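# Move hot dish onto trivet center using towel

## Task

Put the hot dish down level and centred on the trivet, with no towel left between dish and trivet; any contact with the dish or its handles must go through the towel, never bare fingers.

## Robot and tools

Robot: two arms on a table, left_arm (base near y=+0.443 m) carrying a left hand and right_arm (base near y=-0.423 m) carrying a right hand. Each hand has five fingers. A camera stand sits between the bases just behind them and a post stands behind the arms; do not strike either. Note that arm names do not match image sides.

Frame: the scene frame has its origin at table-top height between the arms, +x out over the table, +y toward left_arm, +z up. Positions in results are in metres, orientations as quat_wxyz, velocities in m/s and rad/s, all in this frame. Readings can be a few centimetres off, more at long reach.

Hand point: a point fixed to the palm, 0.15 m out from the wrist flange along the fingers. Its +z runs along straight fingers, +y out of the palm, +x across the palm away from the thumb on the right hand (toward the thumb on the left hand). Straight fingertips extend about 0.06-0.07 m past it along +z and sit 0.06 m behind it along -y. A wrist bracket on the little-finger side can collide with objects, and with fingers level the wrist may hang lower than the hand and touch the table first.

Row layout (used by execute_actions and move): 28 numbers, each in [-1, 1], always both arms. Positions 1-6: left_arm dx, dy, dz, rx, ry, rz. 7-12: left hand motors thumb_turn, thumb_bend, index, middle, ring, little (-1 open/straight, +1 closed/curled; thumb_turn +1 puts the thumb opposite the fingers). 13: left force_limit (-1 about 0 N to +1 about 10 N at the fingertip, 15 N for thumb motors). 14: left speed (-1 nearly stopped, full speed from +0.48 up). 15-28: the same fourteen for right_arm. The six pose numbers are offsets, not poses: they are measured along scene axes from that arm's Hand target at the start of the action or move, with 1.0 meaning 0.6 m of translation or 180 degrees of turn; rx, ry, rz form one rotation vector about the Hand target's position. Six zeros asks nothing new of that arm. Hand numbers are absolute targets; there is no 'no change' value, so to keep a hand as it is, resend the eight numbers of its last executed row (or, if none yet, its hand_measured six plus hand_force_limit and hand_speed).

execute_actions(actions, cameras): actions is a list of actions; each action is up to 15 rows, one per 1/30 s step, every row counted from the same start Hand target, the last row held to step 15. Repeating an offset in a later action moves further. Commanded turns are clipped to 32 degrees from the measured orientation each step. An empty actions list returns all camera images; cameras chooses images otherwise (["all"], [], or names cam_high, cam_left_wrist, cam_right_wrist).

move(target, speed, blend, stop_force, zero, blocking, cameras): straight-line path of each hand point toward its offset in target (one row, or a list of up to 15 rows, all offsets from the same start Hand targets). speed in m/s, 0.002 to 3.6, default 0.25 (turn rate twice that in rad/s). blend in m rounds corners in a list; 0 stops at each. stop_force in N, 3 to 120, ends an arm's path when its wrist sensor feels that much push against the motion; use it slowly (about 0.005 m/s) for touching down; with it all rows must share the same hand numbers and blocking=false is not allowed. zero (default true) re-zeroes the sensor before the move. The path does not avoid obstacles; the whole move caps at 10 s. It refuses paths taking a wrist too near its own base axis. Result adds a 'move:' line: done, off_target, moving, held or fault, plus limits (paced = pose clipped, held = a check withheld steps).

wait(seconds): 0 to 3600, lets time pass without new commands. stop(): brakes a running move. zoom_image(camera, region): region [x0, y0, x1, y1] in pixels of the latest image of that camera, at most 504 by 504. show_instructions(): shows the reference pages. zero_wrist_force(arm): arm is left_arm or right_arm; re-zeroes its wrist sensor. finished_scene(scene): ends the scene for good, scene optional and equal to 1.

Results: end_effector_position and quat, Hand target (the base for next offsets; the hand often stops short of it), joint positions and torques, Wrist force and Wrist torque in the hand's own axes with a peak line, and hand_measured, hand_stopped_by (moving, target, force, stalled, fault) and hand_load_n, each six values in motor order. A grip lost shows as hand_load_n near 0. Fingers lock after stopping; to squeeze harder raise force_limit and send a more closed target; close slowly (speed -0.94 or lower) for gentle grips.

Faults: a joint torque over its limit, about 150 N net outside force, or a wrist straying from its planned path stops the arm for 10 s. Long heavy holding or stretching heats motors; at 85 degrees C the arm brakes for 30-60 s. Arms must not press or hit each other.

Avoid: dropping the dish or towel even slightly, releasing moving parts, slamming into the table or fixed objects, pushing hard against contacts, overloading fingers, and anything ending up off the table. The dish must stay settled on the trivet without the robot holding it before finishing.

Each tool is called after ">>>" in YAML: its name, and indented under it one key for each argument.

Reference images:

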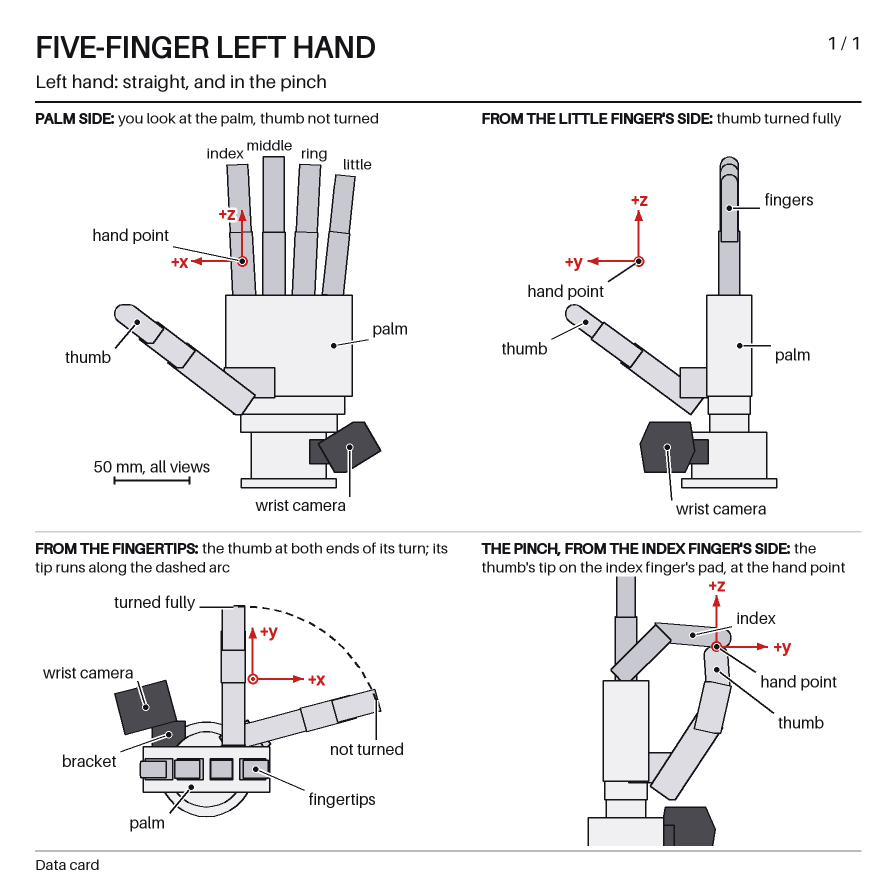

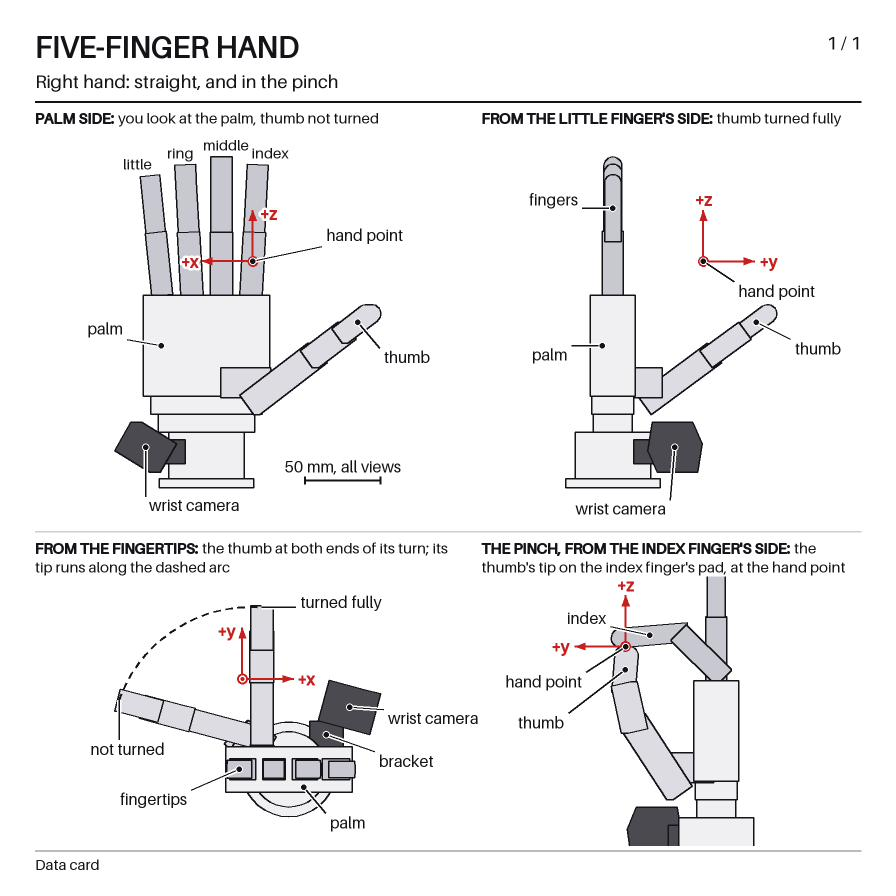

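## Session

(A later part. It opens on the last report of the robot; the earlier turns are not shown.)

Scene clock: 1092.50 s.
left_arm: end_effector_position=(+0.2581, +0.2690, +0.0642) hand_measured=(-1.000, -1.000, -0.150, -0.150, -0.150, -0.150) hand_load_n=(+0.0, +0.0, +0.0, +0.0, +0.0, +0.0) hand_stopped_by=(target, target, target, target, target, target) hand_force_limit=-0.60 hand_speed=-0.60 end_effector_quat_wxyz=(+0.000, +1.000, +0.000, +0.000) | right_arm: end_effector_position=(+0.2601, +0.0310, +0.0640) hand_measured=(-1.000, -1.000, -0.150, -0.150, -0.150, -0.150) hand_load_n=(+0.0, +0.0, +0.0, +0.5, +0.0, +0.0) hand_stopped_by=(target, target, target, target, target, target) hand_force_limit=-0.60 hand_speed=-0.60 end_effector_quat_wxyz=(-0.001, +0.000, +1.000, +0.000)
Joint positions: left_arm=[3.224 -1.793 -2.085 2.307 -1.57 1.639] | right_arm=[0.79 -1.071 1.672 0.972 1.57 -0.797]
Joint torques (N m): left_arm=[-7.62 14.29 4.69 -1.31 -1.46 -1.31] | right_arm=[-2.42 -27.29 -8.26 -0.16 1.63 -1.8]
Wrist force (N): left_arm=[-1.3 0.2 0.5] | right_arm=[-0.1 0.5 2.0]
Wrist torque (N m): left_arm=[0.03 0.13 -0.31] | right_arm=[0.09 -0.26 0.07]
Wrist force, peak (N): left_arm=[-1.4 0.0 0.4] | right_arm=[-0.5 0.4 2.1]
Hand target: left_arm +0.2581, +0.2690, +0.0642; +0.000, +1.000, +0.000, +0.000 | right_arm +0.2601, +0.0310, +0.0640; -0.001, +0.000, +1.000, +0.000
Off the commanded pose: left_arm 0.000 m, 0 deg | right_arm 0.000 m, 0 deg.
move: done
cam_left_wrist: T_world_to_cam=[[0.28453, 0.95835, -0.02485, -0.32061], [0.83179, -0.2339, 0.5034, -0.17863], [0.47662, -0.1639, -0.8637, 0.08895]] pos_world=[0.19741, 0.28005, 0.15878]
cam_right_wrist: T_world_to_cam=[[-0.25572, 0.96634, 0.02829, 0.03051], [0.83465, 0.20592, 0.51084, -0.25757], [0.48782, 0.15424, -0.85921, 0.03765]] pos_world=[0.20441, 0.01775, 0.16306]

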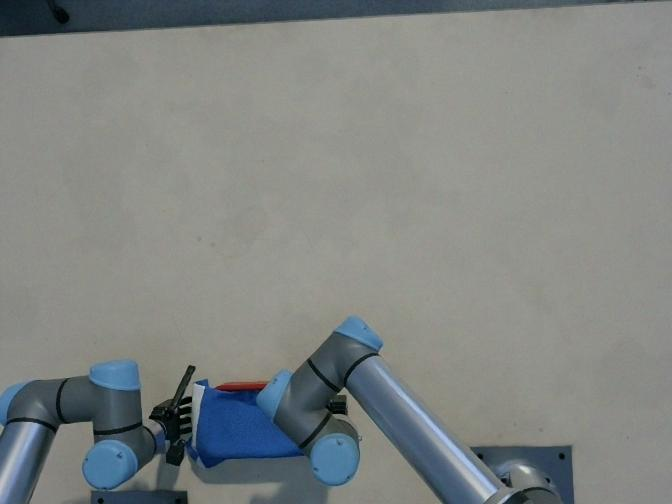

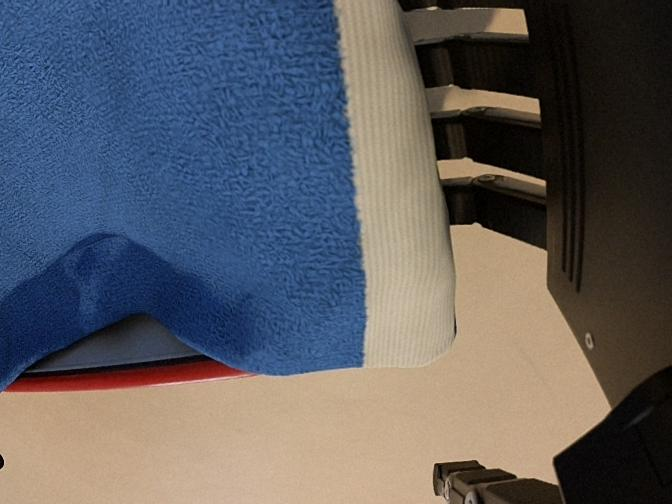

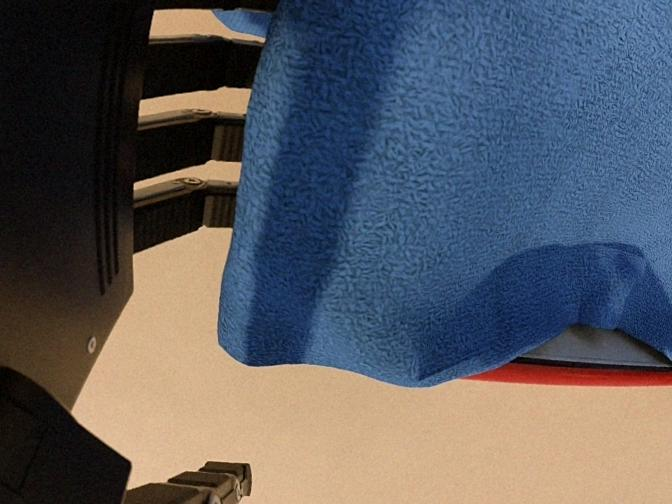

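>>> move:
  target:
    - [0,0.005,-0.01,0,0,0,-1,-1,-0.15,-0.15,-0.15,-0.15,-0.6,-0.6,0,-0.005,-0.01,0,0,0,-1,-1,-0.15,-0.15,-0.15,-0.15,-0.6,-0.6]
    - [0,0.13,-0.01,0,0,0,-1,-1,-0.15,-0.15,-0.15,-0.15,-0.6,-0.6,0,-0.13,-0.01,0,0,0,-1,-1,-0.15,-0.15,-0.15,-0.15,-0.6,-0.6]
  speed: 0.025
  cameras: ["all"]

Scene clock: 1104.73 s.
left_arm: end_effector_position=(+0.2580, +0.3470, +0.0582) hand_measured=(-1.000, -1.000, -0.150, -0.150, -0.150, -0.150) hand_load_n=(+0.0, +0.0, +0.0, +0.0, +0.0, +0.0) hand_stopped_by=(target, target, target, target, target, target) hand_force_limit=-0.60 hand_speed=-0.60 end_effector_quat_wxyz=(+0.000, +1.000, +0.000, +0.000) end_effector_velocity=(+0.000, -0.001, +0.000) end_effector_angular_velocity=(-0.001, +0.000, +0.001) | right_arm: end_effector_position=(+0.2602, -0.0470, +0.0580) hand_measured=(-1.000, -1.000, -0.150, -0.150, -0.150, -0.150) hand_load_n=(+0.0, -0.5, +0.0, +0.0, +0.0, +0.0) hand_stopped_by=(target, target, target, target, target, target) hand_force_limit=-0.60 hand_speed=-0.60 end_effector_quat_wxyz=(-0.001, +0.000, +1.000, +0.000)
Joint positions: left_arm=[3.504 -1.761 -2.147 2.338 -1.57 1.919] | right_arm=[0.637 -1.199 1.891 0.88 1.57 -0.95]
Joint velocities: left_arm=[-0.004 0 0 0 0 -0.005] | right_arm=[within noise]
Joint torques (N m): left_arm=[-6.83 21.68 10.63 -1.33 2.01 -1.87] | right_arm=[5.53 -20.15 -20.67 3.1 0.89 2.44]
Wrist force (N): left_arm=[-1.1 0.0 0.4] | right_arm=[0.5 0.8 1.8]
Wrist torque (N m): left_arm=[-0.02 0.08 -0.29] | right_arm=[0.11 -0.41 0.15]
Wrist force, peak (N): left_arm=[-1.3 0.3 0.4] | right_arm=[-0.3 0.6 2.1]
Hand target: left_arm +0.2581, +0.3470, +0.0582; +0.000, +1.000, +0.000, +0.000 | right_arm +0.2601, -0.0470, +0.0580; -0.001, +0.000, +1.000, +0.000
Off the commanded pose: left_arm 0.000 m, 0 deg | right_arm 0.000 m, 0 deg.
move: done
cam_left_wrist: T_world_to_cam=[[0.28453, 0.95835, -0.02485, -0.39551], [0.83179, -0.2339, 0.5034, -0.15737], [0.47662, -0.1639, -0.8637, 0.09655]] pos_world=[0.19741, 0.35805, 0.15278]
cam_right_wrist: T_world_to_cam=[[-0.25595, 0.96627, 0.02843, 0.10617], [0.83448, 0.206, 0.51108, -0.23842], [0.48799, 0.15454, -0.85906, 0.0445]] pos_world=[0.20441, -0.06035, 0.15706]

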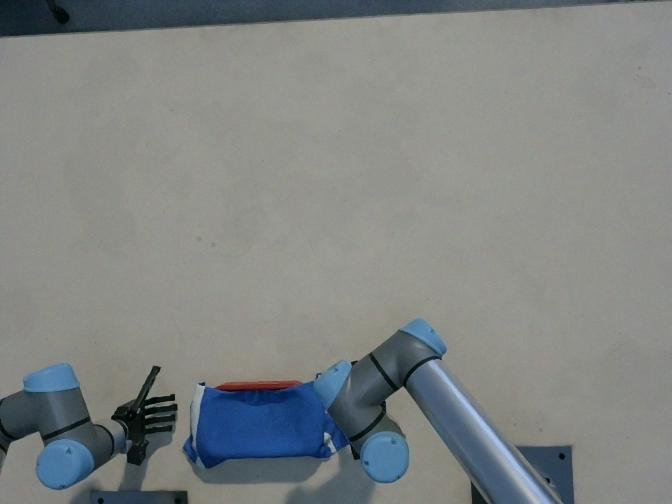

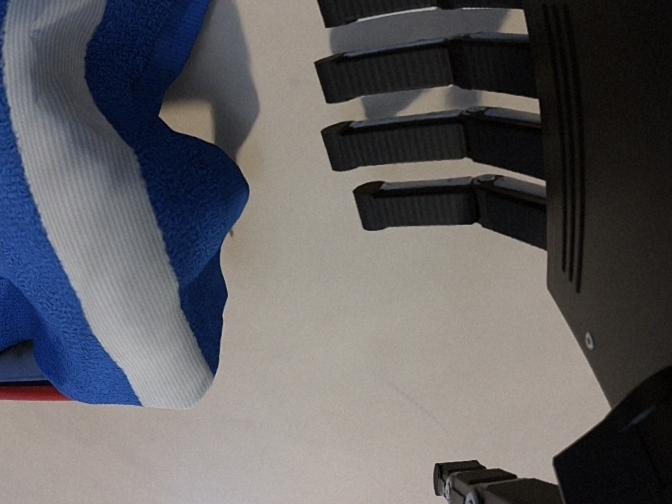

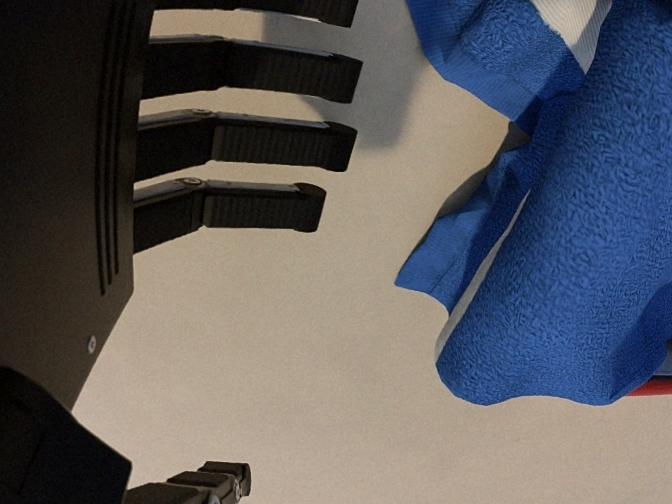

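>>> move:
  target: [0,0.02,0.2,0,0,0,-1,-1,-0.15,-0.15,-0.15,-0.15,-0.6,-0.6,0.1,-0.25,0.25,0,0,0,-1,-1,-0.15,-0.15,-0.15,-0.15,-0.6,-0.6]
  speed: 0.12
  cameras: ["all"]

>>> zoom_image:
  camera: "cam_high"
  region: [150, 350, 390, 504]

Scene clock: 1113.03 s.
left_arm: end_effector_position=(+0.2581, +0.3591, +0.1782) hand_measured=(-1.000, -1.000, -0.150, -0.150, -0.150, -0.150) hand_load_n=(+0.0, +0.0, +0.0, +0.0, +0.0, +0.0) hand_stopped_by=(target, target, target, target, target, target) hand_force_limit=-0.60 hand_speed=-0.60 end_effector_quat_wxyz=(+0.000, +1.000, +0.000, +0.000) | right_arm: end_effector_position=(+0.3201, -0.1969, +0.2080) hand_measured=(-1.000, -1.000, -0.150, -0.150, -0.150, -0.150) hand_load_n=(+0.0, +0.0, +0.0, +0.0, +0.0, +0.0) hand_stopped_by=(target, target, target, target, target, target) hand_force_limit=-0.60 hand_speed=-0.60 end_effector_quat_wxyz=(-0.001, +0.000, +1.000, +0.000)
Joint positions: left_arm=[3.546 -1.579 -1.983 1.991 -1.57 1.961] | right_arm=[0.132 -1.525 1.86 1.237 1.571 -1.454]
Joint torques (N m): left_arm=[-7.85 8.76 9.8 -3.03 1.68 -1.71] | right_arm=[-6.56 -10.1 -12.65 1.62 -2.17 0.15]
Wrist force (N): left_arm=[-1.2 0.1 0.4] | right_arm=[-0.3 0.9 2.4]
Wrist torque (N m): left_arm=[0.03 0.08 -0.37] | right_arm=[0.08 -0.30 0.02]
Wrist force, peak (N): left_arm=[-1.5 -0.1 0.6] | right_arm=[0.5 1.7 2.5]
Hand target: left_arm +0.2581, +0.3590, +0.1782; +0.000, +1.000, +0.000, +0.000 | right_arm +0.3201, -0.1970, +0.2080; -0.001, +0.000, +1.000, +0.000
Off the commanded pose: left_arm 0.000 m, 0 deg | right_arm 0.000 m, 0 deg.
move: done
cam_left_wrist: T_world_to_cam=[[0.28453, 0.95835, -0.02479, -0.40405], [0.83168, -0.2339, 0.50359, -0.215], [0.47681, -0.1639, -0.86359, 0.20209]] pos_world=[0.19741, 0.37005, 0.27278]
cam_right_wrist: T_world_to_cam=[[-0.25572, 0.96634, 0.02823, 0.26212], [0.83454, 0.20591, 0.51103, -0.33429], [0.48801, 0.15424, -0.8591, 0.16719]] pos_world=[0.26441, -0.21025, 0.30706]

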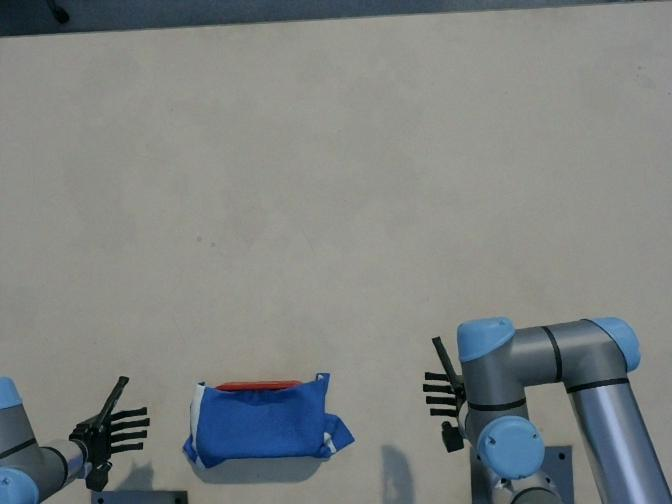

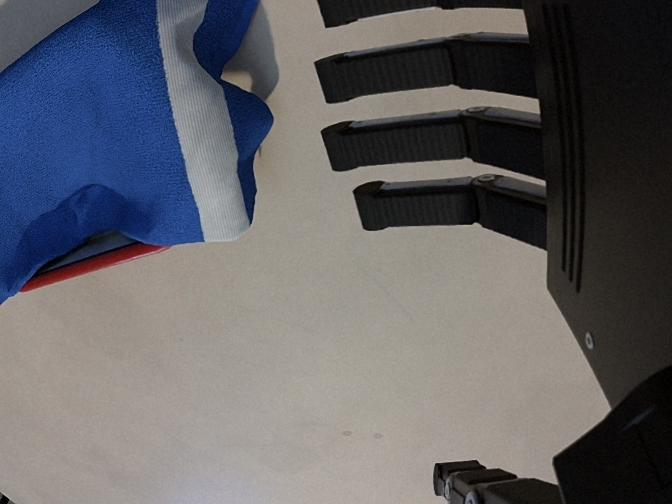

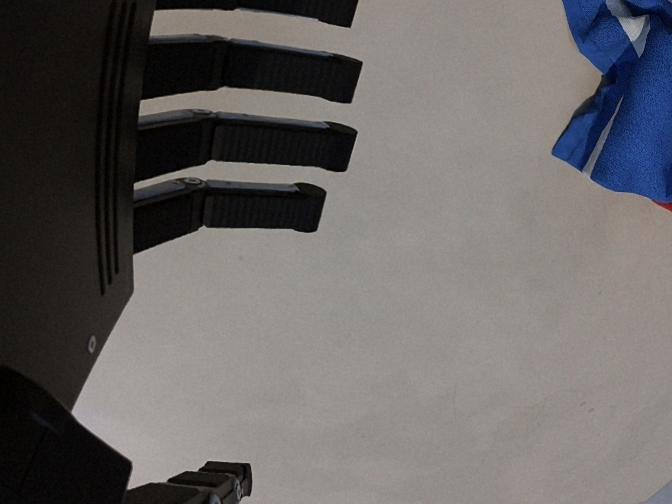

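Scaled by 2.100 from the camera's image (finer frame: 960x720).

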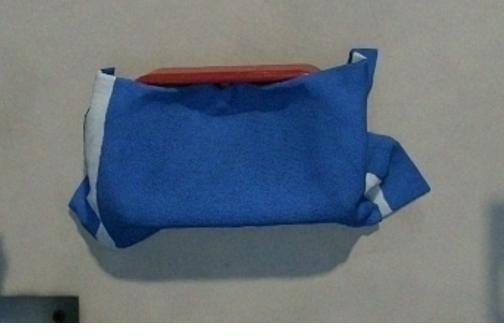

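>>> move:
  target:
    - [0,0,0,0,0,0,-1,-1,-0.15,-0.15,-0.15,-0.15,-0.6,-0.6,0.1667,0.5567,0,0,0,0.95,-1,-1,-0.15,-0.15,-0.15,-0.15,-0.6,-0.6]
    - [0,0,0,0,0,0,-1,-1,-0.15,-0.15,-0.15,-0.15,-0.6,-0.6,0.1667,0.5567,-0.18,0,0,0.95,-1,-1,-0.15,-0.15,-0.15,-0.15,-0.6,-0.6]
  speed: [0.35, 0.1]
  blend: [0.02, 0]
  cameras: ["all"]

Scene clock: 1153.03 s.
left_arm: end_effector_position=(+0.2581, +0.3590, +0.1782) hand_measured=(-1.000, -1.000, -0.150, -0.150, -0.150, -0.150) hand_load_n=(+0.0, +0.0, +0.0, +0.0, +0.0, +0.0) hand_stopped_by=(target, target, target, target, target, target) hand_force_limit=-0.60 hand_speed=-0.60 end_effector_quat_wxyz=(+0.000, +1.000, +0.000, +0.000) | right_arm: end_effector_position=(+0.4192, +0.1358, +0.0995) hand_measured=(-1.000, -1.000, -0.150, -0.150, -0.150, -0.150) hand_load_n=(+0.0, +0.0, +0.0, +0.0, +0.0, +0.0) hand_stopped_by=(target, target, target, target, target, target) hand_force_limit=-0.60 hand_speed=-0.60 end_effector_quat_wxyz=(-0.089, +0.992, -0.078, +0.054)
Joint positions: left_arm=[3.546 -1.579 -1.983 1.991 -1.57 1.961] | right_arm=[0.772 -0.284 0.035 1.616 1.532 -3.795]
Joint torques (N m): left_arm=[-7.58 8.7 8.69 -4.1 -1.19 -1.68] | right_arm=[1.7 -73.42 -14.52 3.95 -0.33 2.09]
Wrist force (N): left_arm=[-1.1 -0.1 0.5] | right_arm=[-0.6 0.8 1.5]
Wrist torque (N m): left_arm=[0.00 0.08 -0.36] | right_arm=[0.07 -0.20 0.01]
Wrist force, peak (N): left_arm=[-1.6 0.1 0.8] | right_arm=[-0.6 1.1 2.7]
Hand target: left_arm +0.2581, +0.3590, +0.1782; +0.000, +1.000, +0.000, +0.000 | right_arm +0.4201, +0.1371, +0.1000; +0.000, +0.997, -0.079, +0.001
Off the commanded pose: left_arm 0.000 m, 0 deg | right_arm 0.002 m, 12 deg.
elbow stopped short (right arm): the move would have taken joint 3 (elbow) straighter than the controller allows.
move: off_target (right_arm)
cam_left_wrist: T_world_to_cam=[[0.28453, 0.95835, -0.02485, -0.40403], [0.83179, -0.2339, 0.5034, -0.21497], [0.47662, -0.1639, -0.8637, 0.20217]] pos_world=[0.19741, 0.37005, 0.27278]
cam_right_wrist: T_world_to_cam=[[0.10713, -0.9862, -0.12626, 0.09749], [-0.91059, -0.14831, 0.38579, 0.36208], [-0.39919, 0.07365, -0.91391, 0.36262]] pos_world=[0.46402, 0.12314, 0.20403]

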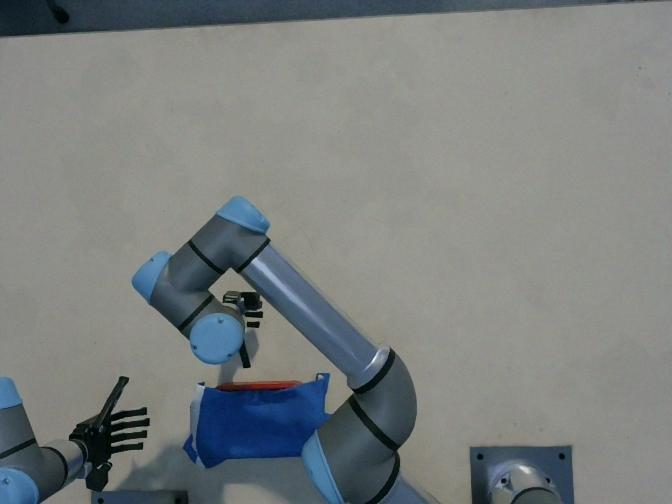

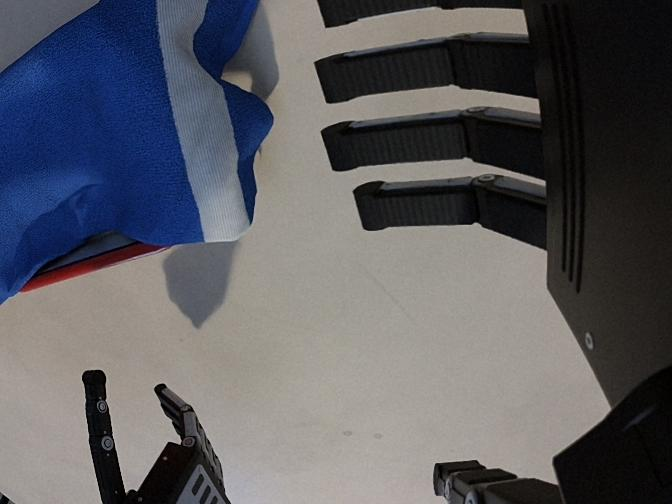

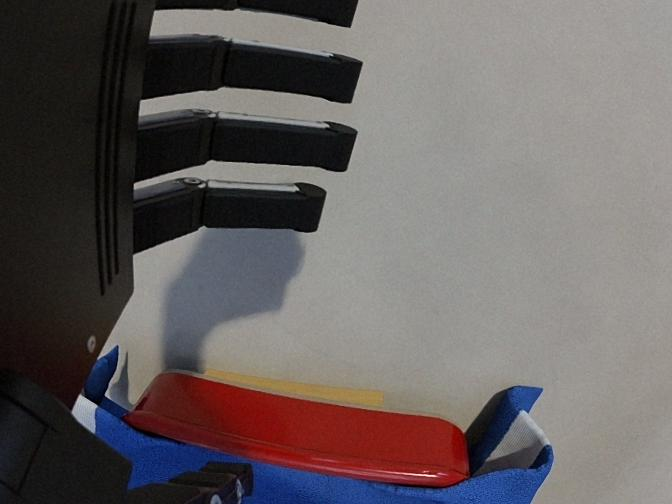

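>>> zoom_image:
  camera: "cam_right_wrist"
  region: [80, 330, 560, 504]

Scaled by 1.050 from the camera's image (finer frame: 960x720).

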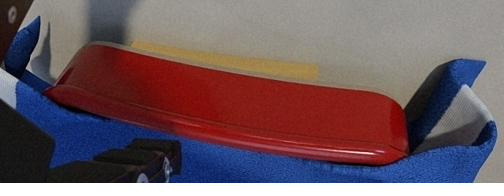

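>>> zoom_image:
  camera: "cam_right_wrist"
  region: [100, 350, 300, 480]

>>> zoom_image:
  camera: "cam_right_wrist"
  region: [300, 370, 500, 500]

Scaled by 2.520 from the camera's image (finer frame: 960x720).

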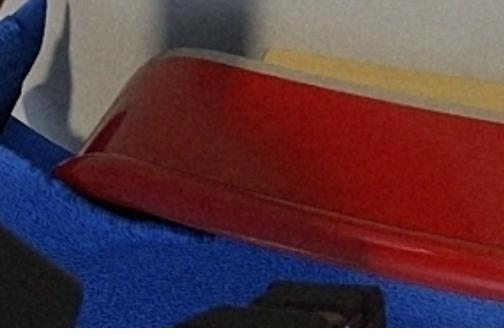

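Scaled by 2.520 from the camera's image (finer frame: 960x720).

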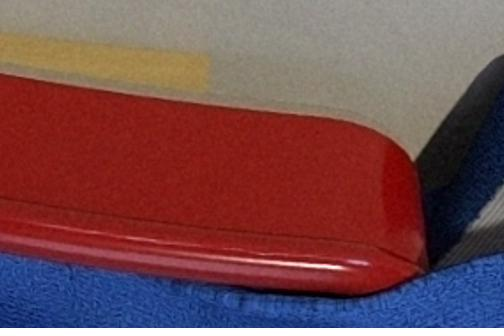

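>>> zoom_image:
  camera: "cam_left_wrist"
  region: [0, 0, 320, 320]

>>> zoom_image:
  camera: "cam_high"
  region: [160, 350, 340, 490]

Scaled by 1.575 from the camera's image (finer frame: 960x720).

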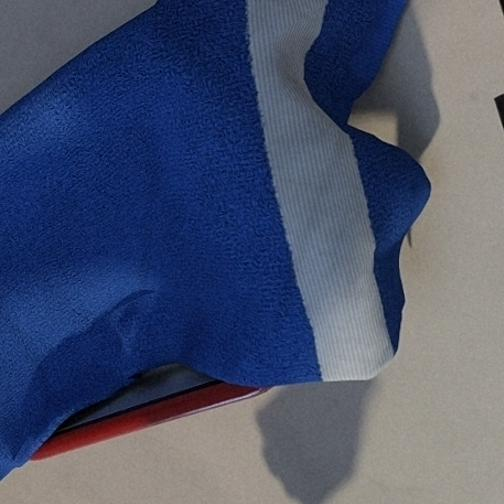

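Scaled by 2.800 from the camera's image (finer frame: 960x720).

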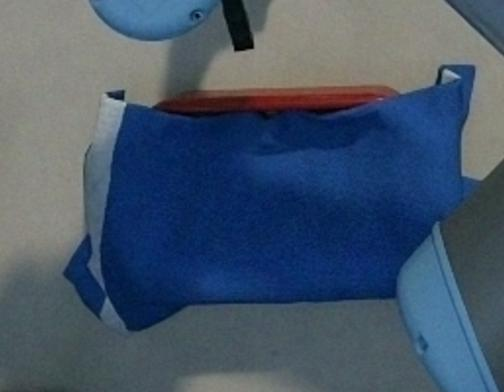

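>>> finished_scene:

The scene is finished: the task was done.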